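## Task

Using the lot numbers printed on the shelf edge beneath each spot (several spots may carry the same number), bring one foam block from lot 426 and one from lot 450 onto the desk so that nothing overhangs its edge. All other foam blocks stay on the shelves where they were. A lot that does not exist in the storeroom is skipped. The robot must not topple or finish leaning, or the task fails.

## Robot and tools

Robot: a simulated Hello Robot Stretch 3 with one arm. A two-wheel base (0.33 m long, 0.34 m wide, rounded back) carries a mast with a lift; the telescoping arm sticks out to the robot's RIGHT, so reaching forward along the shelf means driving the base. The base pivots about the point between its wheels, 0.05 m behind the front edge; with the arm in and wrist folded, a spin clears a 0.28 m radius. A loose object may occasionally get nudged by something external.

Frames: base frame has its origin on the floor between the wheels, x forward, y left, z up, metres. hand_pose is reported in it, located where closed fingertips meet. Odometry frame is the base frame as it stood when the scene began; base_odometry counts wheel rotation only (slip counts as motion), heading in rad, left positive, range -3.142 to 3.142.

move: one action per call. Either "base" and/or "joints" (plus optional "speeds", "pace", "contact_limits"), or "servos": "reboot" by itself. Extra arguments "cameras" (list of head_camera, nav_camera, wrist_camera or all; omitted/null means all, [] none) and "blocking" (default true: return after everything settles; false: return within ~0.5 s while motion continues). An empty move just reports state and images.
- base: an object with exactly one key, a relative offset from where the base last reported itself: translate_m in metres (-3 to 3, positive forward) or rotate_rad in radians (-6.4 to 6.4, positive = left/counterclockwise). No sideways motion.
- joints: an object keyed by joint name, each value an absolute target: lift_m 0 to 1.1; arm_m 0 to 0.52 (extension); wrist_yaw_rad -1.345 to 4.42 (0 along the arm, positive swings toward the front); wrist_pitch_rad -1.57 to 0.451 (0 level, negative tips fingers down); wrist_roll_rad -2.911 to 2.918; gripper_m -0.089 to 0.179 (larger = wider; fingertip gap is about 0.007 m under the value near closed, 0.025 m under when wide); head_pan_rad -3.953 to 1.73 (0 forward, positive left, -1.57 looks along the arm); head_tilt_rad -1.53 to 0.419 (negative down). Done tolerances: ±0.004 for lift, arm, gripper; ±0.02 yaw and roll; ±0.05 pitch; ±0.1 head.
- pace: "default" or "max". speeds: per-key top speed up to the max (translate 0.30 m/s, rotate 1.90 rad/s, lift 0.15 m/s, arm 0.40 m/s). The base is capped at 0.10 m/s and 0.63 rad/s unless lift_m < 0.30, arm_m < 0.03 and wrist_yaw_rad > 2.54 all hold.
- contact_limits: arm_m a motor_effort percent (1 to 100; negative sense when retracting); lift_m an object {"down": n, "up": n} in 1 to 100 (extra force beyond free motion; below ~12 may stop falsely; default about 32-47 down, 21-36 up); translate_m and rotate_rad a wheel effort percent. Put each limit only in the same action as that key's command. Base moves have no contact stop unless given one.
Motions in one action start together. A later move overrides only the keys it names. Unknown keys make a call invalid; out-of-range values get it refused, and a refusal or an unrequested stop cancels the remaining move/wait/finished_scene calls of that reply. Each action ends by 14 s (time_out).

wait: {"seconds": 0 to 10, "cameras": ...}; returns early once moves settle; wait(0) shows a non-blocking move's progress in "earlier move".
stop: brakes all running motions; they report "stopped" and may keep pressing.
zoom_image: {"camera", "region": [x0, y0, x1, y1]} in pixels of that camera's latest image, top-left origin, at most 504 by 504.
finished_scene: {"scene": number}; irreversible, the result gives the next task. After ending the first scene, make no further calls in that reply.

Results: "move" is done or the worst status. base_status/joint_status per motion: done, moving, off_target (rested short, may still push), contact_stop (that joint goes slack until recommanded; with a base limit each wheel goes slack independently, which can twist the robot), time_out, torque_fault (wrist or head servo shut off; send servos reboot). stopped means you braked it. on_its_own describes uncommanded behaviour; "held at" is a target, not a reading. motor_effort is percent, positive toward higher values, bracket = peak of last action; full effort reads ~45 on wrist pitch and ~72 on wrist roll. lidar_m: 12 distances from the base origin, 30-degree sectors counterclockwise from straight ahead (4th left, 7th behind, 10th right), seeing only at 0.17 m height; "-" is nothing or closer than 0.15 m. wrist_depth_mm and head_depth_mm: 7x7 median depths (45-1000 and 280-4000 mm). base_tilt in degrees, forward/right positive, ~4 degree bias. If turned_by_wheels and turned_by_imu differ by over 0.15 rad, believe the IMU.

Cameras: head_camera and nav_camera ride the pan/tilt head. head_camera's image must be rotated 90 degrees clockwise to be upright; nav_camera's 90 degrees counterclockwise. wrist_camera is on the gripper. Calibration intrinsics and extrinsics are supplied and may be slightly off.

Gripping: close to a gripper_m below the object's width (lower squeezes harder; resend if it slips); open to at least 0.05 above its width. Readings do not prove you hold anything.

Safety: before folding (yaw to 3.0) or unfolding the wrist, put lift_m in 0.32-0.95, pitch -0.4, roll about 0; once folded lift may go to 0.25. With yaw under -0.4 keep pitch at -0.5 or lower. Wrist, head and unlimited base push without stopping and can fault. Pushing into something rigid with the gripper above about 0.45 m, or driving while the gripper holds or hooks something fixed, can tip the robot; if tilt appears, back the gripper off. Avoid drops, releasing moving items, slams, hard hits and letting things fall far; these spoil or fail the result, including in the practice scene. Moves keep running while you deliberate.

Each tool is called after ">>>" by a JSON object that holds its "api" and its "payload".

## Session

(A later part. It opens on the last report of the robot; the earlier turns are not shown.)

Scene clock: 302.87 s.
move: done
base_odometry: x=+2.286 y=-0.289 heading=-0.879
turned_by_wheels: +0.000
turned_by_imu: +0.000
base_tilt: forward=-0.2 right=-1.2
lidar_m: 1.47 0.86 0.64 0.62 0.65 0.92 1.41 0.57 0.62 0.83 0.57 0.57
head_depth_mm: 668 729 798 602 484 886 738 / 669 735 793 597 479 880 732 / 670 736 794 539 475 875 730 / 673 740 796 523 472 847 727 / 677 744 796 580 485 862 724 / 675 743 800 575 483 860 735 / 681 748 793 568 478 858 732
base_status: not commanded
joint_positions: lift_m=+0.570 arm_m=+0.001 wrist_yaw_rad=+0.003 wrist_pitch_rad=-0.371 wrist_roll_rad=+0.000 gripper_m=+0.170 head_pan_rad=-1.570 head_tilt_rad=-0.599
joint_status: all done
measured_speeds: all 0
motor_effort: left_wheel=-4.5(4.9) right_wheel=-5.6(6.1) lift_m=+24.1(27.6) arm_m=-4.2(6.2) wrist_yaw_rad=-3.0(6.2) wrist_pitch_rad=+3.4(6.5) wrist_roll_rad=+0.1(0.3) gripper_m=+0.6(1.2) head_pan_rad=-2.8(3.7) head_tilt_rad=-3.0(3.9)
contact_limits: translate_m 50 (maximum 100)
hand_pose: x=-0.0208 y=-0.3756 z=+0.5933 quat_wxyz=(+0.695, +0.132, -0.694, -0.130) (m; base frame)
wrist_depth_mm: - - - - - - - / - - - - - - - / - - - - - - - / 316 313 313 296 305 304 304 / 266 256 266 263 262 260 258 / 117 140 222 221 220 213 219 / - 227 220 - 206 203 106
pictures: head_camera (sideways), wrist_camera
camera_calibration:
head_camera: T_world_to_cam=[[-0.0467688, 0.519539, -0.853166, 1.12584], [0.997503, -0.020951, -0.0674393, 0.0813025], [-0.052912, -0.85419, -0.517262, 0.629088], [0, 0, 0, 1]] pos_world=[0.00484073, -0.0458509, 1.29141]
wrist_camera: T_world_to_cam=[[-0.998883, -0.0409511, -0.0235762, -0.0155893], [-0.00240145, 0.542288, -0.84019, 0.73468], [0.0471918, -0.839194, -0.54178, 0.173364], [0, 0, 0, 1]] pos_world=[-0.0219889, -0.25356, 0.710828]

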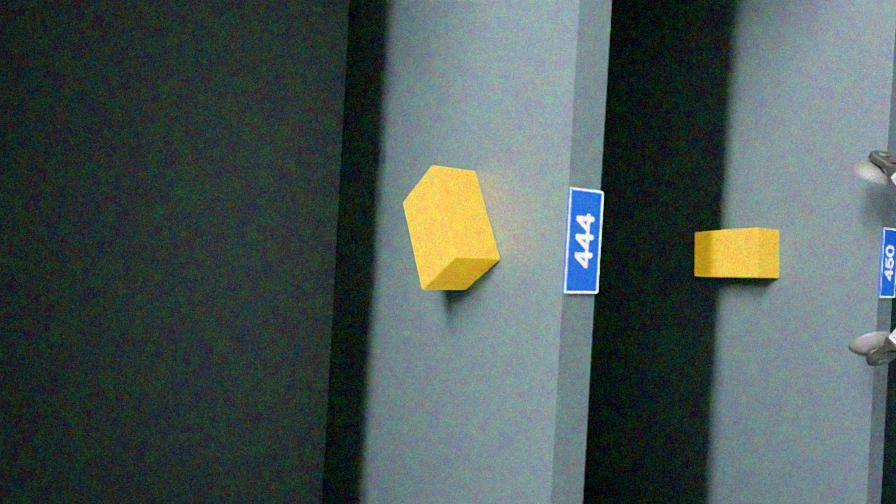

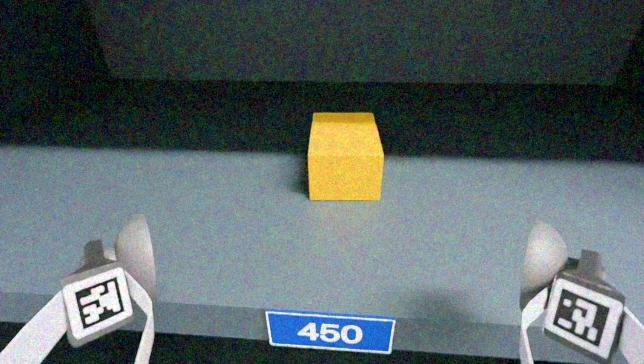

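>>> {"api": "move", "payload": {"joints": {"lift_m": 0.541, "arm_m": 0.168}, "contact_limits": {"arm_m": 28}, "cameras": ["wrist_camera"]}}

>>> {"api": "move", "payload": {"joints": {"gripper_m": 0.025}, "cameras": ["wrist_camera"]}}

Scene clock: 318.87 s.
move: done
base_odometry: x=+2.286 y=-0.289 heading=-0.879
turned_by_wheels: +0.000
turned_by_imu: +0.000
base_tilt: forward=-0.3 right=-1.3
lidar_m: 1.47 0.85 0.64 0.62 0.66 0.92 1.41 0.57 0.62 0.83 0.56 0.56
head_depth_mm: 665 731 797 602 483 890 734 / 672 733 791 598 478 880 730 / 673 736 793 540 475 873 517 / 673 741 795 523 471 850 592 / 677 743 798 579 485 863 720 / 678 745 799 573 482 859 733 / 679 747 793 568 478 856 733
base_status: not commanded
joint_positions: lift_m=+0.541 arm_m=+0.168 wrist_yaw_rad=+0.003 wrist_pitch_rad=-0.371 wrist_roll_rad=+0.000 gripper_m=+0.170 head_pan_rad=-1.570 head_tilt_rad=-0.600
joint_status: all done
measured_speeds: all 0
motor_effort: left_wheel=-4.5(5.1) right_wheel=-5.8(6.6) lift_m=+29.3(31.1) arm_m=+11.8(14.3) wrist_yaw_rad=-3.2(4.1) wrist_pitch_rad=+3.4(3.5) wrist_roll_rad=-0.1(0.3) gripper_m=+0.2(1.1) head_pan_rad=-3.0(3.7) head_tilt_rad=-4.8(5.8)
contact_limits: arm_m 28 (drawing in: default 31, maximum 55; extending or still: default 39, maximum 69); translate_m 50 (maximum 100)
hand_pose: x=-0.0209 y=-0.5431 z=+0.5644 quat_wxyz=(+0.695, +0.132, -0.694, -0.130) (m; base frame)
wrist_depth_mm: - 394 394 386 380 373 363 / - - - - 395 395 387 / - - - 314 326 324 320 / 275 275 272 283 268 268 264 / 231 220 220 151 163 210 215 / 123 141 186 132 136 177 176 / 116 160 160 126 129 154 106
pictures: wrist_camera
camera_calibration:
wrist_camera: T_world_to_cam=[[-0.998888, -0.0408189, -0.0235963, -0.0230589], [-0.00229602, 0.541989, -0.840383, 0.801101], [0.0470925, -0.839394, -0.54148, 0.0168807], [0, 0, 0, 1]] pos_world=[-0.0219888, -0.42096, 0.681828]

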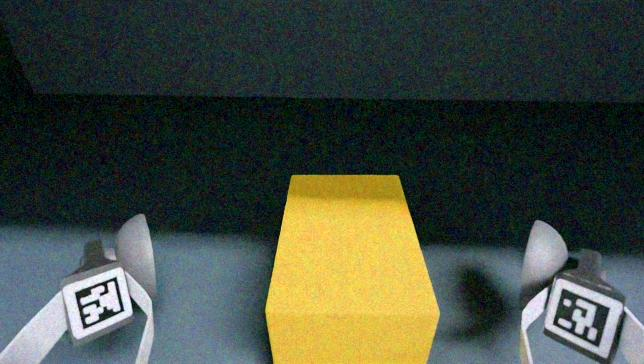

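Scene clock: 320.83 s.
move: done
base_odometry: x=+2.286 y=-0.289 heading=-0.879
turned_by_wheels: +0.000
turned_by_imu: +0.000
base_tilt: forward=-0.4 right=-1.1
lidar_m: 1.47 0.85 0.64 0.62 0.65 0.92 1.41 0.57 0.62 0.83 0.56 0.57
head_depth_mm: 667 728 798 602 483 887 739 / 668 734 790 596 478 878 730 / 670 736 793 541 474 875 518 / 673 739 795 523 470 842 593 / 676 740 800 579 486 867 720 / 678 745 800 573 483 860 734 / 681 750 793 566 478 857 731
base_status: not commanded
joint_positions: lift_m=+0.541 arm_m=+0.168 wrist_yaw_rad=+0.002 wrist_pitch_rad=-0.369 wrist_roll_rad=+0.000 gripper_m=+0.026 head_pan_rad=-1.570 head_tilt_rad=-0.600
joint_status: all done
measured_speeds: all 0
motor_effort: left_wheel=-4.5(5.0) right_wheel=-5.1(6.0) lift_m=+27.8(29.4) arm_m=+8.3(12.3) wrist_yaw_rad=-2.1(4.0) wrist_pitch_rad=+3.0(3.5) wrist_roll_rad=+0.3(0.3) gripper_m=-16.3(88.3) head_pan_rad=-3.0(3.4) head_tilt_rad=-5.3(6.2)
contact_limits: arm_m 28 (drawing in: default 31, maximum 55; extending or still: default 39, maximum 69); translate_m 50 (maximum 100)
hand_pose: x=-0.0210 y=-0.5433 z=+0.5649 quat_wxyz=(+0.696, +0.131, -0.695, -0.129) (m; base frame)
wrist_depth_mm: - 396 388 384 380 370 362 / - - - - 393 393 387 / - - - - 328 325 324 / 276 274 274 297 280 267 265 / 224 222 158 153 152 218 217 / 187 188 130 132 126 183 183 / - 114 156 134 151 150 158
pictures: wrist_camera
camera_calibration:
wrist_camera: T_world_to_cam=[[-0.998917, -0.0401549, -0.0235195, -0.0229246], [-0.00189653, 0.540114, -0.84159, 0.801393], [0.0464971, -0.840633, -0.539605, 0.0152351], [0, 0, 0, 1]] pos_world=[-0.0220882, -0.420957, 0.682126]

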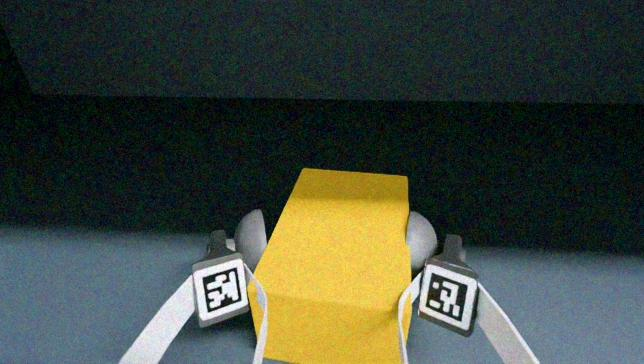

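>>> {"api": "move", "payload": {"joints": {"lift_m": 0.585}, "cameras": []}}

>>> {"api": "move", "payload": {"joints": {"arm_m": 0.0}, "cameras": ["wrist_camera"]}}

>>> {"api": "move", "payload": {"base": {"translate_m": 0.3}, "joints": {"wrist_yaw_rad": 2.6, "wrist_pitch_rad": -0.4, "lift_m": 0.4, "head_tilt_rad": -0.9, "head_pan_rad": -0.7}, "cameras": ["head_camera"]}}

>>> {"api": "move", "payload": {"joints": {"lift_m": 0.285}, "pace": "max", "cameras": []}}

>>> {"api": "move", "payload": {"base": {"translate_m": 0.6}, "pace": "max", "contact_limits": {"translate_m": 50}, "cameras": []}}

>>> {"api": "move", "payload": {"base": {"rotate_rad": 1.595}, "joints": {"head_tilt_rad": -0.6, "head_pan_rad": -1.57}, "pace": "max", "cameras": []}}

>>> {"api": "move", "payload": {"base": {"translate_m": -1.78}, "pace": "max", "contact_limits": {"translate_m": 50}, "cameras": ["nav_camera"]}}

Scene clock: 340.43 s.
move: done
base_odometry: x=+2.286 y=-0.289 heading=-0.879
turned_by_wheels: +0.000
turned_by_imu: +0.000
base_tilt: forward=-0.3 right=-1.2
lidar_m: 1.47 0.85 0.64 0.63 0.66 0.92 1.41 0.57 0.62 0.83 0.57 0.56
head_depth_mm: 666 732 796 602 482 885 737 / 668 732 792 595 479 878 716 / 669 736 792 540 474 876 482 / 674 740 796 523 471 770 502 / 676 744 799 580 486 861 722 / 676 744 801 573 482 864 734 / 682 748 792 568 480 857 732
base_status: not commanded
joint_positions: lift_m=+0.585 arm_m=+0.168 wrist_yaw_rad=+0.002 wrist_pitch_rad=-0.369 wrist_roll_rad=+0.000 gripper_m=+0.026 head_pan_rad=-1.570 head_tilt_rad=-0.600
joint_status: all done
measured_speeds: all 0
motor_effort: left_wheel=-4.2(4.8) right_wheel=-5.0(5.9) lift_m=+29.2(35.0) arm_m=-0.7(2.2) wrist_yaw_rad=-1.9(3.6) wrist_pitch_rad=+3.0(3.1) wrist_roll_rad=+0.1(0.3) gripper_m=-16.2(16.7) head_pan_rad=-2.4(3.1) head_tilt_rad=-5.0(5.5)
contact_limits: arm_m 28 (drawing in: default 31, maximum 55; extending or still: default 39, maximum 69); translate_m 50 (maximum 100)
hand_pose: x=-0.0210 y=-0.5433 z=+0.6089 quat_wxyz=(+0.696, +0.131, -0.695, -0.129) (m; base frame)
wrist_depth_mm: - 397 388 385 379 371 364 / - - - - 396 394 388 / - - - - - - - / - - - - - 319 326 / 291 289 158 152 156 282 281 / 244 243 130 133 127 237 237 / 210 113 197 134 196 200 205
pictures: none
No camera images: "cameras" was empty.

Scene clock: 342.90 s.
move: done
base_odometry: x=+2.286 y=-0.289 heading=-0.879
turned_by_wheels: +0.000
turned_by_imu: +0.000
base_tilt: forward=-0.3 right=-1.2
lidar_m: 1.47 0.85 0.64 0.62 0.65 0.92 1.41 0.57 0.62 0.83 0.57 0.56
head_depth_mm: 666 731 800 603 483 883 735 / 670 735 789 595 478 879 734 / 673 737 793 540 475 874 728 / 672 741 794 523 471 871 642 / 676 743 798 579 485 865 720 / 677 744 802 573 482 858 733 / 678 750 794 567 477 853 732
base_status: not commanded
joint_positions: lift_m=+0.585 arm_m=+0.001 wrist_yaw_rad=+0.002 wrist_pitch_rad=-0.369 wrist_roll_rad=+0.000 gripper_m=+0.026 head_pan_rad=-1.570 head_tilt_rad=-0.600
joint_status: all done
measured_speeds: all 0
motor_effort: left_wheel=-4.2(5.1) right_wheel=-5.1(6.2) lift_m=+24.1(29.9) arm_m=-12.9(14.0) wrist_yaw_rad=-2.1(3.8) wrist_pitch_rad=+3.0(3.1) wrist_roll_rad=-0.1(0.3) gripper_m=-16.0(16.7) head_pan_rad=-1.8(2.9) head_tilt_rad=-4.8(5.6)
contact_limits: translate_m 50 (maximum 100)
hand_pose: x=-0.0210 y=-0.3759 z=+0.6089 quat_wxyz=(+0.696, +0.131, -0.695, -0.129) (m; base frame)
wrist_depth_mm: - - - - - - - / - - - - - - 527 / - - - - - - - / - - - - - - 318 / 292 289 158 153 156 283 282 / 245 251 130 133 128 238 236 / 237 104 147 134 208 205 206
pictures: wrist_camera
camera_calibration:
wrist_camera: T_world_to_cam=[[-0.998917, -0.0401549, -0.0235195, -0.0151638], [-0.00189653, 0.540114, -0.84159, 0.747954], [0.0464971, -0.840633, -0.539605, 0.179784], [0, 0, 0, 1]] pos_world=[-0.0220882, -0.253457, 0.726126]

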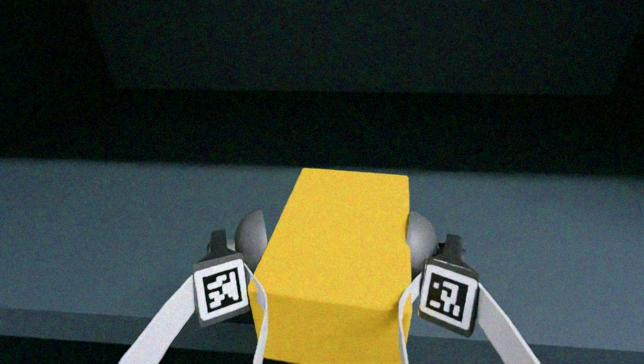

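Scene clock: 347.03 s.
move: done
base_odometry: x=+2.478 y=-0.520 heading=-0.879
turned_by_wheels: +0.000
turned_by_imu: +0.000
base_tilt: forward=-0.3 right=-1.2
lidar_m: 1.17 0.84 0.63 0.61 0.64 0.91 1.69 0.82 0.87 0.41 0.41 1.21
head_depth_mm: 1672 2056 2104 1738 649 754 1054 / 1515 1819 2035 1718 1446 1016 1072 / 1390 1624 1937 1707 1437 1253 1109 / 1274 1485 1788 1684 1437 1239 1103 / 1189 1361 1606 1675 1424 1241 1098 / 1105 1256 1459 1625 1415 1227 1090 / 1037 1169 1339 1536 1409 1220 1085
base_status: done
joint_positions: lift_m=+0.400 arm_m=+0.001 wrist_yaw_rad=+2.597 wrist_pitch_rad=-0.415 wrist_roll_rad=+0.000 gripper_m=+0.026 head_pan_rad=-0.700 head_tilt_rad=-0.900
joint_status: all done
measured_speeds: all 0
motor_effort: left_wheel=+5.9(11.8) right_wheel=+3.6(11.2) lift_m=+28.4(29.8) arm_m=-6.0(11.9) wrist_yaw_rad=+2.2(6.2) wrist_pitch_rad=+2.3(4.6) wrist_roll_rad=-0.2(0.3) gripper_m=-15.4(16.3) head_pan_rad=-3.3(6.3) head_tilt_rad=+1.7(9.2)
hand_pose: x=+0.0952 y=+0.0467 z=+0.4134 quat_wxyz=(+0.327, +0.705, -0.046, +0.628) (m; base frame)
wrist_depth_mm: 508 537 - - - - - / 536 - - - - - - / - - - - - - - / - - - 169 891 890 892 / - 715 154 148 151 746 736 / 633 680 130 133 127 642 631 / 213 102 541 144 535 542 556
pictures: head_camera (sideways)
camera_calibration:
head_camera: T_world_to_cam=[[-0.602783, 0.44696, -0.660968, 0.878641], [0.6431, 0.762495, -0.0708731, 0.0879789], [0.472307, -0.46779, -0.74706, 0.924762], [0, 0, 0, 1]] pos_world=[0.0362787, -0.0272069, 1.27784]

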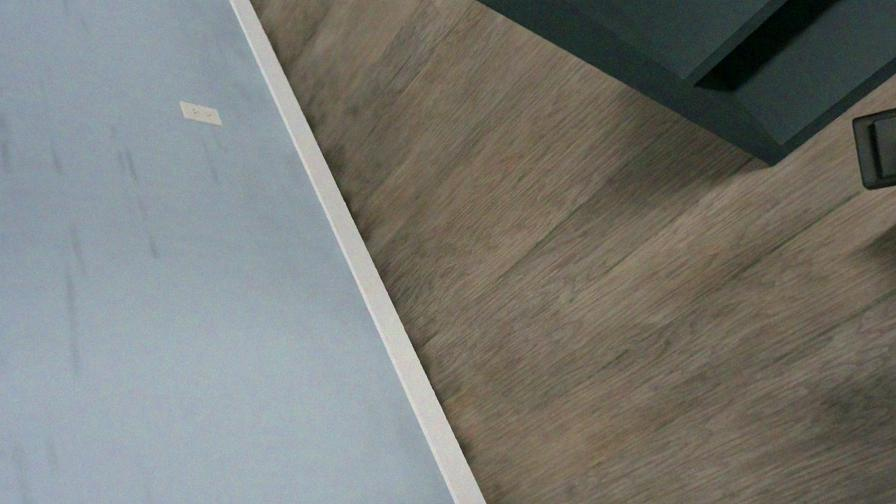

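Scene clock: 348.60 s.
move: done
base_odometry: x=+2.478 y=-0.520 heading=-0.879
turned_by_wheels: +0.000
turned_by_imu: +0.000
base_tilt: forward=-0.3 right=-1.2
lidar_m: 1.17 0.84 0.63 0.61 0.64 0.90 1.70 0.82 0.87 0.41 0.41 1.20
head_depth_mm: 1662 2044 2132 1732 648 756 1048 / 1510 1821 2045 1726 1454 1014 1075 / 1391 1645 1935 1688 1449 1252 1105 / 1281 1488 1805 1694 1441 1244 1100 / 1190 1365 1610 1676 1420 1233 1094 / 1105 1256 1461 1621 1421 1232 1093 / 1036 1166 1339 1541 1401 1229 1086
base_status: not commanded
joint_positions: lift_m=+0.285 arm_m=+0.001 wrist_yaw_rad=+2.597 wrist_pitch_rad=-0.416 wrist_roll_rad=+0.000 gripper_m=+0.026 head_pan_rad=-0.700 head_tilt_rad=-0.900
joint_status: all done
measured_speeds: all 0
motor_effort: left_wheel=+6.0(6.4) right_wheel=+3.5(4.6) lift_m=+26.8(28.6) arm_m=-3.9(6.4) wrist_yaw_rad=+2.1(4.2) wrist_pitch_rad=+2.4(2.5) wrist_roll_rad=+0.0(0.3) gripper_m=-15.2(15.9) head_pan_rad=-3.2(3.6) head_tilt_rad=+2.1(2.3)
hand_pose: x=+0.0951 y=+0.0466 z=+0.2982 quat_wxyz=(+0.327, +0.705, -0.045, +0.627) (m; base frame)
wrist_depth_mm: 515 540 - - - - - / 536 - - - - - - / - - - 824 852 891 880 / - 675 701 168 683 703 703 / 607 605 158 148 151 583 584 / 502 529 130 133 126 500 502 / 213 102 276 145 418 429 431
pictures: none
No camera images: "cameras" was empty.

Scene clock: 351.93 s.
move: done
base_odometry: x=+2.860 y=-0.982 heading=-0.879
turned_by_wheels: +0.000
turned_by_imu: +0.001
base_tilt: forward=-0.2 right=-1.3
lidar_m: 0.58 0.61 0.60 0.59 0.62 0.87 1.44 0.61 0.65 1.97 0.79 0.59
head_depth_mm: 802 988 1279 1650 1466 1262 1118 / 729 875 1099 1469 1455 1259 1111 / 665 788 962 1251 1436 1242 1112 / 613 713 854 1069 1351 1242 1098 / 567 652 769 941 1203 1238 1099 / 529 603 699 837 1043 1213 1089 / 495 559 644 756 918 1153 1086
base_status: done
joint_positions: lift_m=+0.285 arm_m=+0.001 wrist_yaw_rad=+2.597 wrist_pitch_rad=-0.416 wrist_roll_rad=+0.000 gripper_m=+0.026 head_pan_rad=-0.700 head_tilt_rad=-0.900
joint_status: not commanded
measured_speeds: all 0
motor_effort: left_wheel=+0.7(16.5) right_wheel=+5.0(10.5) lift_m=+23.6(29.5) arm_m=+0.4(4.5) wrist_yaw_rad=+1.3(2.9) wrist_pitch_rad=+2.5(2.6) wrist_roll_rad=-0.1(0.3) gripper_m=-15.3(16.0) head_pan_rad=-2.7(3.5) head_tilt_rad=+0.6(2.1)
contact_limits: translate_m 50 (maximum 100)
hand_pose: x=+0.0951 y=+0.0467 z=+0.2982 quat_wxyz=(+0.327, +0.705, -0.045, +0.627) (m; base frame)
wrist_depth_mm: 492 527 - - - - - / 516 - - - - - - / 546 - - - 818 - - / - - 687 168 682 673 - / 588 603 158 148 151 591 - / 504 526 130 133 126 501 496 / 213 102 275 145 419 428 436
pictures: none
No camera images: "cameras" was empty.

Scene clock: 354.07 s.
move: done
base_odometry: x=+2.860 y=-0.982 heading=+0.716
turned_by_wheels: +1.595
turned_by_imu: +1.563
base_tilt: forward=-0.2 right=-1.1
lidar_m: 0.59 0.62 0.87 1.40 0.61 0.65 1.96 0.79 0.60 0.58 0.61 0.60
head_depth_mm: 454 498 552 617 705 818 976 / 456 501 553 622 709 819 979 / 457 501 555 624 714 824 983 / 458 504 558 627 714 834 993 / 459 505 561 629 722 835 996 / 461 506 564 634 723 844 1007 / 463 509 565 636 726 848 1012
base_status: done
joint_positions: lift_m=+0.285 arm_m=+0.001 wrist_yaw_rad=+2.597 wrist_pitch_rad=-0.416 wrist_roll_rad=+0.000 gripper_m=+0.026 head_pan_rad=-1.575 head_tilt_rad=-0.595
joint_status: all done
measured_speeds: all 0
motor_effort: left_wheel=-5.4(14.8) right_wheel=+6.3(14.5) lift_m=+28.7(28.8) arm_m=-7.6(7.6) wrist_yaw_rad=+1.9(3.7) wrist_pitch_rad=+2.4(2.6) wrist_roll_rad=+0.1(0.3) gripper_m=-15.6(15.9) head_pan_rad=+3.5(5.0) head_tilt_rad=-4.9(5.6)
hand_pose: x=+0.0951 y=+0.0466 z=+0.2982 quat_wxyz=(+0.327, +0.705, -0.045, +0.627) (m; base frame)
wrist_depth_mm: - - - - - 537 468 / - - - - - - 483 / 940 931 908 895 817 - 495 / 737 735 731 168 683 650 514 / 612 602 158 148 151 587 519 / 497 529 130 133 126 497 496 / 213 102 275 144 420 429 433
pictures: none
No camera images: "cameras" was empty.

Scene clock: 361.40 s.
move: done
base_odometry: x=+1.517 y=-2.150 heading=+0.716
turned_by_wheels: +0.000
turned_by_imu: -0.002
base_tilt: forward=-0.2 right=-1.2
lidar_m: 2.33 1.03 1.32 3.76 1.29 1.28 1.40 0.69 0.52 0.51 0.53 0.75
head_depth_mm: 390 427 475 531 605 705 839 / 390 429 475 535 611 711 848 / 392 431 478 539 614 715 854 / 394 432 480 540 617 720 861 / 395 434 482 543 621 723 871 / 397 436 484 546 624 732 875 / 398 438 487 549 629 735 875
base_status: done
joint_positions: lift_m=+0.285 arm_m=+0.001 wrist_yaw_rad=+2.597 wrist_pitch_rad=-0.416 wrist_roll_rad=+0.000 gripper_m=+0.026 head_pan_rad=-1.570 head_tilt_rad=-0.600
joint_status: not commanded
measured_speeds: all 0
motor_effort: left_wheel=-2.7(13.7) right_wheel=-7.2(15.1) lift_m=+25.0(29.6) arm_m=-10.4(12.8) wrist_yaw_rad=+2.2(3.3) wrist_pitch_rad=+2.5(2.6) wrist_roll_rad=+0.0(0.3) gripper_m=-15.1(15.9) head_pan_rad=+3.2(4.1) head_tilt_rad=-5.1(6.4)
contact_limits: translate_m 50 (maximum 100)
hand_pose: x=+0.0951 y=+0.0467 z=+0.2982 quat_wxyz=(+0.327, +0.705, -0.045, +0.627) (m; base frame)
wrist_depth_mm: - - - - - - - / - - - - - - - / 959 927 904 918 903 882 893 / 745 726 738 168 685 710 708 / 614 606 158 148 151 589 583 / 508 534 130 133 126 503 497 / 212 102 275 145 417 426 435
pictures: nav_camera (sideways)
camera_calibration:
nav_camera: T_world_to_cam=[[0.0175182, -0.542648, 0.839777, -1.04974], [-0.999787, -0.018659, 0.00879896, 0.0448662], [0.0108947, -0.839753, -0.542859, 0.659659], [0, 0, 0, 1]] pos_world=[0.0560593, -0.01485, 1.23925]

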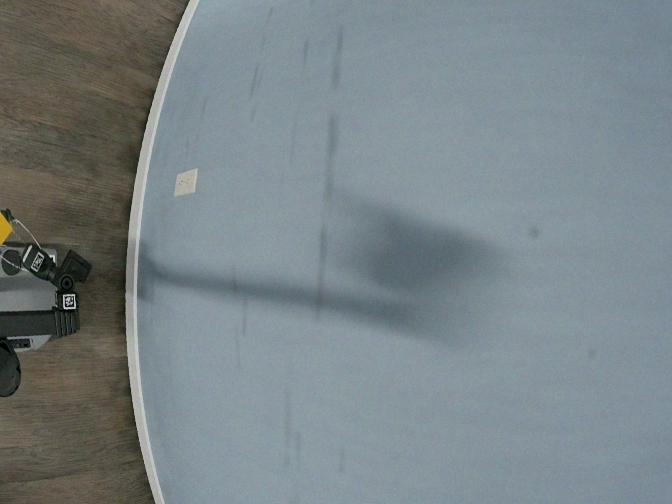

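>>> {"api": "move", "payload": {"base": {"rotate_rad": -1.59}, "pace": "max", "cameras": []}}

>>> {"api": "move", "payload": {"base": {"translate_m": -1.52}, "pace": "max", "contact_limits": {"translate_m": 50}, "cameras": ["head_camera","nav_camera"]}}

Scene clock: 371.47 s.
move: done
base_odometry: x=+1.517 y=-2.150 heading=-0.874
turned_by_wheels: -1.590
turned_by_imu: -1.560
base_tilt: forward=-0.4 right=-1.2
lidar_m: 0.50 0.53 0.75 2.35 1.15 1.32 3.76 1.28 1.28 1.39 0.69 0.52
head_depth_mm: 1135 1251 1372 1547 1738 1494 1245 / 1132 1249 1388 1563 1732 1486 1240 / 1144 1251 1398 1567 1716 1474 1235 / 1148 1261 1401 1571 1732 1464 1230 / 1154 1264 1406 1578 1730 1464 1212 / 1160 1275 1416 1585 1760 1450 1214 / 1148 1237 1340 1392 1437 1371 1207
base_status: done
joint_positions: lift_m=+0.285 arm_m=+0.001 wrist_yaw_rad=+2.597 wrist_pitch_rad=-0.416 wrist_roll_rad=+0.000 gripper_m=+0.026 head_pan_rad=-1.570 head_tilt_rad=-0.600
joint_status: not commanded
measured_speeds: all 0
motor_effort: left_wheel=+5.0(15.1) right_wheel=-7.5(14.8) lift_m=+25.5(26.2) arm_m=-12.4(13.0) wrist_yaw_rad=+0.7(2.8) wrist_pitch_rad=+2.5(2.6) wrist_roll_rad=+0.1(0.3) gripper_m=-15.3(16.0) head_pan_rad=+2.9(4.0) head_tilt_rad=-4.5(5.6)
hand_pose: x=+0.0951 y=+0.0467 z=+0.2982 quat_wxyz=(+0.327, +0.705, -0.045, +0.627) (m; base frame)
wrist_depth_mm: - - - - - - - / - - - - - - - / 939 912 918 906 - - - / 743 731 726 168 660 - - / 609 603 158 148 151 568 - / 501 530 130 133 126 502 485 / 213 102 275 145 417 427 434
pictures: none
No camera images: "cameras" was empty.

Scene clock: 377.93 s.
move: done
base_odometry: x=+0.541 y=-0.985 heading=-0.874
turned_by_wheels: +0.000
turned_by_imu: -0.001
base_tilt: forward=-0.4 right=-1.3
lidar_m: 2.01 1.30 0.98 0.95 1.00 1.41 2.26 1.80 0.94 0.67 1.06 1.97
head_depth_mm: 1088 1188 1321 1136 844 1380 1245 / 1093 1199 1327 1124 836 1368 1242 / 1097 1199 1324 1111 827 1359 1235 / 1092 1202 1330 1104 824 1394 1223 / 1099 1210 1343 1091 818 1353 1231 / 1099 1211 1337 1079 810 1412 1209 / 1107 1218 1334 1076 805 1412 1209
base_status: done
joint_positions: lift_m=+0.285 arm_m=+0.001 wrist_yaw_rad=+2.597 wrist_pitch_rad=-0.416 wrist_roll_rad=+0.000 gripper_m=+0.026 head_pan_rad=-1.570 head_tilt_rad=-0.600
joint_status: not commanded
measured_speeds: all 0
motor_effort: left_wheel=+1.7(14.4) right_wheel=-8.8(15.1) lift_m=+27.0(27.5) arm_m=-8.5(12.6) wrist_yaw_rad=+0.9(3.0) wrist_pitch_rad=+2.4(2.6) wrist_roll_rad=-0.2(0.4) gripper_m=-15.5(16.0) head_pan_rad=+3.2(3.6) head_tilt_rad=-3.1(4.9)
contact_limits: translate_m 50 (maximum 100)
hand_pose: x=+0.0951 y=+0.0467 z=+0.2982 quat_wxyz=(+0.327, +0.705, -0.045, +0.627) (m; base frame)
wrist_depth_mm: - 861 - - - - - / - 943 - - - - - / 851 866 937 894 896 900 871 / 733 742 721 168 692 721 701 / 609 607 158 148 151 592 587 / 502 526 130 133 126 502 496 / 213 103 274 145 416 430 435
pictures: head_camera (sideways), nav_camera (sideways)
camera_calibration:
head_camera: T_world_to_cam=[[-0.0467354, 0.520275, -0.852719, 1.1252], [0.9975, -0.0209978, -0.067482, 0.0813491], [-0.0530144, -0.85374, -0.517993, 0.630004], [0, 0, 0, 1]] pos_world=[0.00484054, -0.0458475, 1.29131]
nav_camera: T_world_to_cam=[[0.0175178, -0.542764, 0.839703, -1.04965], [-0.999787, -0.01866, 0.0087961, 0.0448697], [0.0108946, -0.839678, -0.542975, 0.659804], [0, 0, 0, 1]] pos_world=[0.0560593, -0.0148495, 1.23925]

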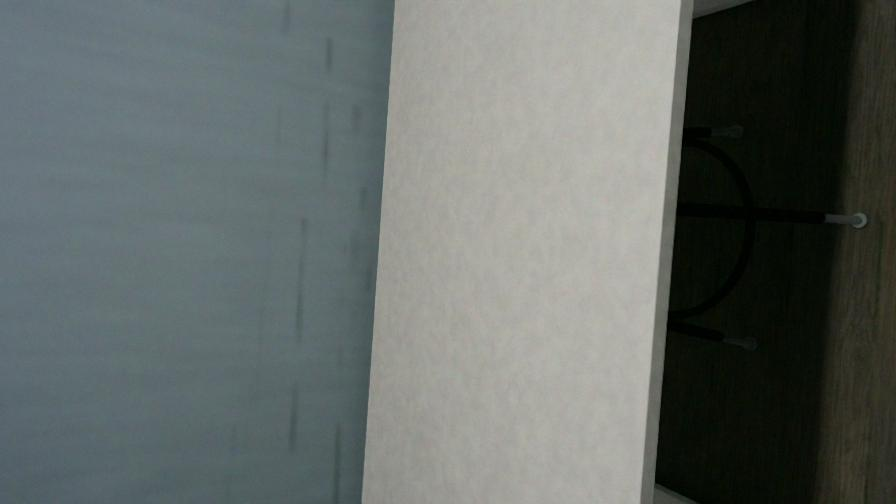

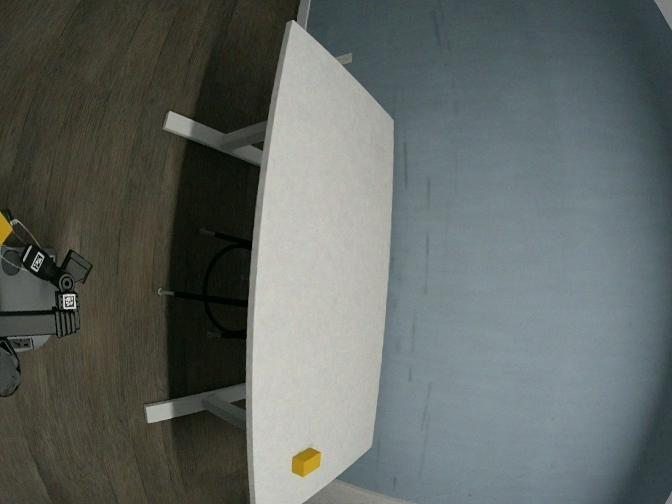

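>>> {"api": "move", "payload": {"joints": {"lift_m": 0.785}, "pace": "max", "cameras": []}}

>>> {"api": "move", "payload": {"joints": {"wrist_yaw_rad": 0.0, "wrist_pitch_rad": -0.347}, "cameras": []}}

>>> {"api": "move", "payload": {"joints": {"arm_m": 0.32}, "speeds": {"arm_m": 0.25}, "cameras": []}}

>>> {"api": "move", "payload": {"joints": {"lift_m": 0.733}, "cameras": []}}

>>> {"api": "move", "payload": {"joints": {"lift_m": 0.7245}, "speeds": {"lift_m": 0.04}, "cameras": ["wrist_camera"]}}

Scene clock: 393.13 s.
move: done
base_odometry: x=+0.541 y=-0.985 heading=-0.874
turned_by_wheels: +0.000
turned_by_imu: +0.000
base_tilt: forward=-0.3 right=-1.2
lidar_m: 2.01 1.30 0.98 0.95 1.00 1.41 2.26 1.79 0.95 0.67 1.06 1.97
head_depth_mm: 1089 1200 1317 1143 841 1377 1240 / 1090 1192 1326 1123 835 1368 1242 / 1086 1192 1334 1111 828 1363 1240 / 1091 1204 1342 1104 821 1392 1231 / 1096 1207 1336 1093 819 1350 1224 / 1104 1213 1335 1083 812 1421 1219 / 1109 1216 1332 1072 803 1405 1204
base_status: not commanded
joint_positions: lift_m=+0.785 arm_m=+0.001 wrist_yaw_rad=+2.597 wrist_pitch_rad=-0.416 wrist_roll_rad=+0.000 gripper_m=+0.026 head_pan_rad=-1.570 head_tilt_rad=-0.600
joint_status: all done
measured_speeds: all 0
motor_effort: left_wheel=+1.6(2.1) right_wheel=-8.8(9.8) lift_m=+27.5(33.6) arm_m=-4.1(7.5) wrist_yaw_rad=+1.7(3.7) wrist_pitch_rad=+2.5(2.6) wrist_roll_rad=-0.1(0.3) gripper_m=-15.6(16.1) head_pan_rad=+1.9(3.0) head_tilt_rad=-1.9(3.5)
contact_limits: translate_m 50 (maximum 100)
hand_pose: x=+0.0950 y=+0.0466 z=+0.7981 quat_wxyz=(+0.327, +0.705, -0.045, +0.627) (m; base frame)
wrist_depth_mm: - 849 - - - - - / - 931 - - - - - / - - - - - - - / - - - 168 - - - / - - 158 148 151 - - / - - 130 133 126 - - / 212 923 923 144 145 932 948
pictures: none
No camera images: "cameras" was empty.

Scene clock: 395.43 s.
move: done
base_odometry: x=+0.541 y=-0.985 heading=-0.874
turned_by_wheels: +0.000
turned_by_imu: +0.000
base_tilt: forward=-0.3 right=-1.2
lidar_m: 2.01 1.30 0.98 0.95 1.00 1.41 2.26 1.79 0.94 0.68 1.06 1.97
head_depth_mm: 1081 1191 1320 1134 844 1381 1247 / 1088 1186 1329 1126 832 1364 1244 / 1090 1196 1327 1111 829 724 1154 / 1101 1198 1335 1101 820 536 339 / 1096 1211 1340 1090 816 1295 1218 / 1104 1209 1328 1080 812 1424 1215 / 1110 1220 1332 1068 804 1406 1212
base_status: not commanded
joint_positions: lift_m=+0.785 arm_m=+0.001 wrist_yaw_rad=+0.003 wrist_pitch_rad=-0.371 wrist_roll_rad=+0.000 gripper_m=+0.026 head_pan_rad=-1.570 head_tilt_rad=-0.600
joint_status: all done
measured_speeds: all 0
motor_effort: left_wheel=+1.1(1.9) right_wheel=-9.4(10.1) lift_m=+23.8(27.2) arm_m=-3.4(4.6) wrist_yaw_rad=-3.2(6.3) wrist_pitch_rad=+3.9(5.6) wrist_roll_rad=+0.0(0.3) gripper_m=-15.7(15.8) head_pan_rad=+2.3(2.9) head_tilt_rad=-2.0(2.6)
contact_limits: translate_m 50 (maximum 100)
hand_pose: x=-0.0208 y=-0.3757 z=+0.8085 quat_wxyz=(+0.696, +0.132, -0.694, -0.130) (m; base frame)
wrist_depth_mm: - - - - - - - / - - - - - - - / - - - - - - - / - - - 168 - - - / - - 154 148 146 - - / - - 130 133 126 - - / - 103 959 144 145 969 950
pictures: none
No camera images: "cameras" was empty.

Scene clock: 398.73 s.
move: done
base_odometry: x=+0.541 y=-0.985 heading=-0.874
turned_by_wheels: +0.000
turned_by_imu: +0.000
base_tilt: forward=-0.3 right=-1.2
lidar_m: 2.01 1.30 0.98 0.95 1.00 1.41 2.27 1.79 0.94 0.67 1.06 1.97
head_depth_mm: 1084 1190 1321 1133 845 712 296 / 1084 1193 1326 1120 427 354 1161 / 1097 1201 1331 1112 508 1361 1235 / 1094 1205 1334 1101 534 1393 1231 / 1101 1204 1341 1090 817 1349 1228 / 1107 1213 1333 1077 810 1418 1216 / 1109 1213 1326 1069 805 1411 1211
base_status: not commanded
joint_positions: lift_m=+0.785 arm_m=+0.320 wrist_yaw_rad=+0.003 wrist_pitch_rad=-0.370 wrist_roll_rad=+0.000 gripper_m=+0.026 head_pan_rad=-1.570 head_tilt_rad=-0.600
joint_status: all done
measured_speeds: all 0
motor_effort: left_wheel=+1.2(2.1) right_wheel=-9.1(10.0) lift_m=+29.6(29.7) arm_m=+12.3(15.1) wrist_yaw_rad=-2.9(4.6) wrist_pitch_rad=+3.8(4.0) wrist_roll_rad=-0.1(0.3) gripper_m=-15.5(15.9) head_pan_rad=+2.1(2.8) head_tilt_rad=-1.1(2.1)
contact_limits: translate_m 50 (maximum 100)
hand_pose: x=-0.0209 y=-0.6952 z=+0.8086 quat_wxyz=(+0.696, +0.131, -0.694, -0.129) (m; base frame)
wrist_depth_mm: - - - - - - - / - - - - - - - / - - - - - - - / - - - 168 - - - / - - 152 148 146 - - / - - 130 133 126 - - / - 95 - 144 125 108 -
pictures: none
No camera images: "cameras" was empty.

Scene clock: 400.03 s.
move: done
base_odometry: x=+0.541 y=-0.985 heading=-0.874
turned_by_wheels: +0.000
turned_by_imu: +0.000
base_tilt: forward=-0.4 right=-1.3
lidar_m: 2.01 1.30 0.98 0.95 1.00 1.41 2.26 1.79 0.95 0.68 1.06 1.97
head_depth_mm: 1086 1190 1321 1139 842 1376 1196 / 1091 1197 1326 1121 807 400 348 / 1089 1197 1325 1111 528 1159 1234 / 1091 1209 1342 1097 557 1389 1228 / 1102 1203 1353 1088 817 1351 1218 / 1105 1210 1329 1084 812 1416 1217 / 1104 1222 1332 1066 807 1409 1206
base_status: not commanded
joint_positions: lift_m=+0.733 arm_m=+0.320 wrist_yaw_rad=+0.003 wrist_pitch_rad=-0.370 wrist_roll_rad=+0.000 gripper_m=+0.026 head_pan_rad=-1.570 head_tilt_rad=-0.600
joint_status: all done
measured_speeds: all 0
motor_effort: left_wheel=+1.9(2.1) right_wheel=-9.3(9.6) lift_m=+23.9(29.9) arm_m=+11.0(12.9) wrist_yaw_rad=-2.8(4.0) wrist_pitch_rad=+3.8(3.9) wrist_roll_rad=+0.2(0.3) gripper_m=-15.4(16.0) head_pan_rad=+1.8(2.9) head_tilt_rad=-0.9(1.9)
contact_limits: translate_m 50 (maximum 100)
hand_pose: x=-0.0209 y=-0.6952 z=+0.7567 quat_wxyz=(+0.696, +0.131, -0.694, -0.129) (m; base frame)
wrist_depth_mm: - - - - - - - / - - - - - - - / - - - - - - - / - - - 168 - - - / - - 152 148 147 - - / - - 130 133 126 - - / - 95 - 144 125 108 -
pictures: none
No camera images: "cameras" was empty.

Scene clock: 400.73 s.
move: done
base_odometry: x=+0.541 y=-0.985 heading=-0.874
turned_by_wheels: +0.000
turned_by_imu: +0.000
base_tilt: forward=-0.4 right=-1.1
lidar_m: 2.01 1.30 0.98 0.95 1.00 1.41 2.26 1.79 0.95 0.67 1.06 1.97
head_depth_mm: 1085 1189 1316 1138 841 1381 1223 / 1088 1193 1326 1124 811 409 353 / 1094 1196 1325 1112 539 1126 1227 / 1095 1201 1332 1102 563 1386 1230 / 1100 1213 1333 1089 818 1353 1222 / 1105 1206 1335 1075 811 1413 1215 / 1109 1219 1325 1071 805 1399 1209
base_status: not commanded
joint_positions: lift_m=+0.725 arm_m=+0.320 wrist_yaw_rad=+0.002 wrist_pitch_rad=-0.354 wrist_roll_rad=+0.000 gripper_m=+0.026 head_pan_rad=-1.570 head_tilt_rad=-0.600
joint_status: all done
measured_speeds: all 0
motor_effort: left_wheel=+1.7(2.1) right_wheel=-9.1(9.7) lift_m=+21.3(25.2) arm_m=+10.7(11.7) wrist_yaw_rad=-2.4(3.6) wrist_pitch_rad=+0.9(3.9) wrist_roll_rad=+0.3(0.3) gripper_m=-15.2(16.0) head_pan_rad=+1.7(2.6) head_tilt_rad=-0.7(1.3)
contact_limits: translate_m 50 (maximum 100)
hand_pose: x=-0.0211 y=-0.6969 z=+0.7517 quat_wxyz=(+0.696, +0.126, -0.695, -0.124) (m; base frame)
wrist_depth_mm: - - - - - - - / - - - - - - - / - - - - - - - / - - - - - - - / - - 152 150 147 - - / - - 130 132 126 - - / - 94 - 142 - 108 -
pictures: wrist_camera
camera_calibration:
wrist_camera: T_world_to_cam=[[-0.998926, -0.0402634, -0.0229268, -0.0252486], [-0.00179434, 0.52807, -0.849199, 1.03881], [0.0462986, -0.848246, -0.527575, -0.0274191], [0, 0, 0, 1]] pos_world=[-0.022088, -0.57284, 0.867114]

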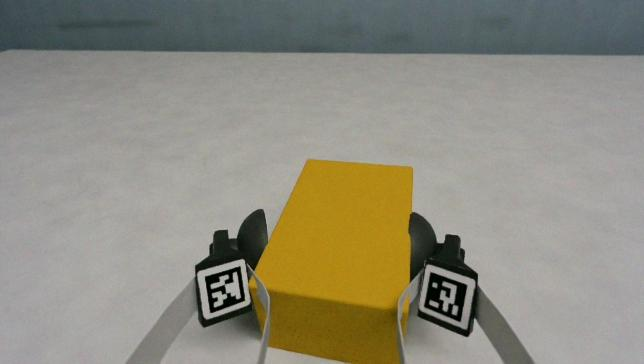

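Contact. Release.

>>> {"api": "move", "payload": {"joints": {"gripper_m": 0.175}, "cameras": []}}

>>> {"api": "move", "payload": {"joints": {"arm_m": 0.0}, "pace": "max", "cameras": ["nav_camera"]}}

Scene clock: 406.87 s.
move: done
base_odometry: x=+0.541 y=-0.985 heading=-0.874
turned_by_wheels: +0.000
turned_by_imu: +0.000
base_tilt: forward=-0.3 right=-1.2
lidar_m: 2.00 1.30 0.98 0.95 0.99 1.41 2.27 1.79 0.95 0.67 1.06 1.98
head_depth_mm: 1085 1193 1321 1131 839 1376 1218 / 1091 1191 1326 1123 807 410 353 / 1085 1194 1332 1112 538 1118 1236 / 1090 1203 1330 1105 582 1390 1227 / 1101 1204 1340 1089 793 1349 1224 / 1104 1217 1326 1078 810 1410 1222 / 1103 1213 1334 1063 806 1405 1208
base_status: not commanded
joint_positions: lift_m=+0.725 arm_m=+0.320 wrist_yaw_rad=+0.002 wrist_pitch_rad=-0.359 wrist_roll_rad=+0.000 gripper_m=+0.175 head_pan_rad=-1.570 head_tilt_rad=-0.600
joint_status: all done
measured_speeds: all 0
motor_effort: left_wheel=+1.2(2.1) right_wheel=-9.0(9.9) lift_m=+29.1(29.8) arm_m=+6.0(7.9) wrist_yaw_rad=-1.0(3.3) wrist_pitch_rad=+1.7(1.9) wrist_roll_rad=-0.3(0.3) gripper_m=+0.6(83.7) head_pan_rad=+1.9(2.4) head_tilt_rad=+0.3(1.0)
contact_limits: translate_m 50 (maximum 100)
hand_pose: x=-0.0211 y=-0.6964 z=+0.7506 quat_wxyz=(+0.696, +0.127, -0.695, -0.126) (m; base frame)
wrist_depth_mm: - - - - - - - / - - - - - - - / - - - - - - - / - - - - - - - / - 144 - 151 151 - - / - 125 - 133 127 - - / - - - 144 135 - 106
pictures: none
No camera images: "cameras" was empty.

Scene clock: 408.93 s.
move: done
base_odometry: x=+0.541 y=-0.985 heading=-0.874
turned_by_wheels: +0.000
turned_by_imu: +0.000
base_tilt: forward=-0.4 right=-1.3
lidar_m: 2.01 1.30 0.98 0.95 1.00 1.41 2.26 1.79 0.95 0.68 1.06 1.97
head_depth_mm: 1084 1188 1315 1133 842 1385 1253 / 1086 1196 1321 1123 837 1372 1240 / 1093 1197 1327 1115 828 1358 1211 / 1094 1201 1342 1097 807 1391 387 / 1100 1208 1349 1092 820 1355 1198 / 1102 1217 1326 1080 813 1417 1221 / 1104 1214 1332 1073 810 1410 1219
base_status: not commanded
joint_positions: lift_m=+0.725 arm_m=+0.001 wrist_yaw_rad=+0.002 wrist_pitch_rad=-0.361 wrist_roll_rad=+0.000 gripper_m=+0.175 head_pan_rad=-1.570 head_tilt_rad=-0.600
joint_status: all done
measured_speeds: all 0
motor_effort: left_wheel=+1.6(2.0) right_wheel=-8.9(9.7) lift_m=+24.0(29.7) arm_m=-11.6(13.5) wrist_yaw_rad=-2.6(3.7) wrist_pitch_rad=+2.1(2.2) wrist_roll_rad=-0.1(0.3) gripper_m=+0.5(1.1) head_pan_rad=+1.8(2.1) head_tilt_rad=+0.6(1.3)
contact_limits: translate_m 50 (maximum 100)
hand_pose: x=-0.0211 y=-0.3768 z=+0.7502 quat_wxyz=(+0.696, +0.128, -0.695, -0.127) (m; base frame)
wrist_depth_mm: - - - - - - - / - - - - - - - / - - - - - - - / - - - - - - - / - - - - - - - / 118 141 - - - - - / 117 939 939 939 933 917 106
pictures: nav_camera (sideways)
camera_calibration:
nav_camera: T_world_to_cam=[[0.0175178, -0.542764, 0.839703, -1.04965], [-0.999787, -0.01866, 0.0087961, 0.0448697], [0.0108946, -0.839678, -0.542975, 0.659804], [0, 0, 0, 1]] pos_world=[0.0560593, -0.0148495, 1.23925]

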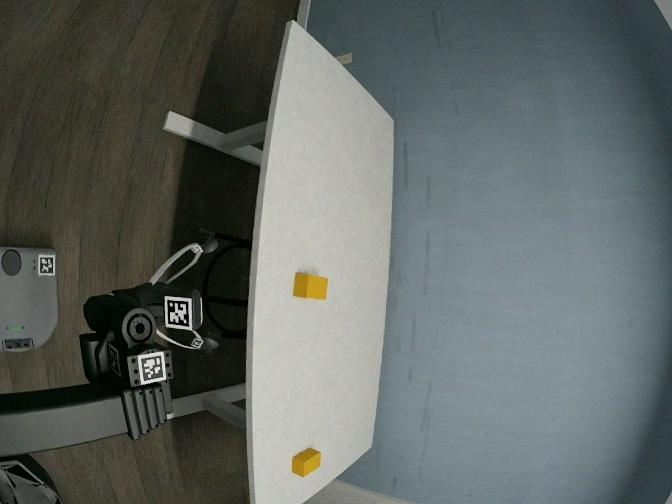

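>>> {"api": "finished_scene", "payload": {"scene": 3}}

The scene is finished: the task was done.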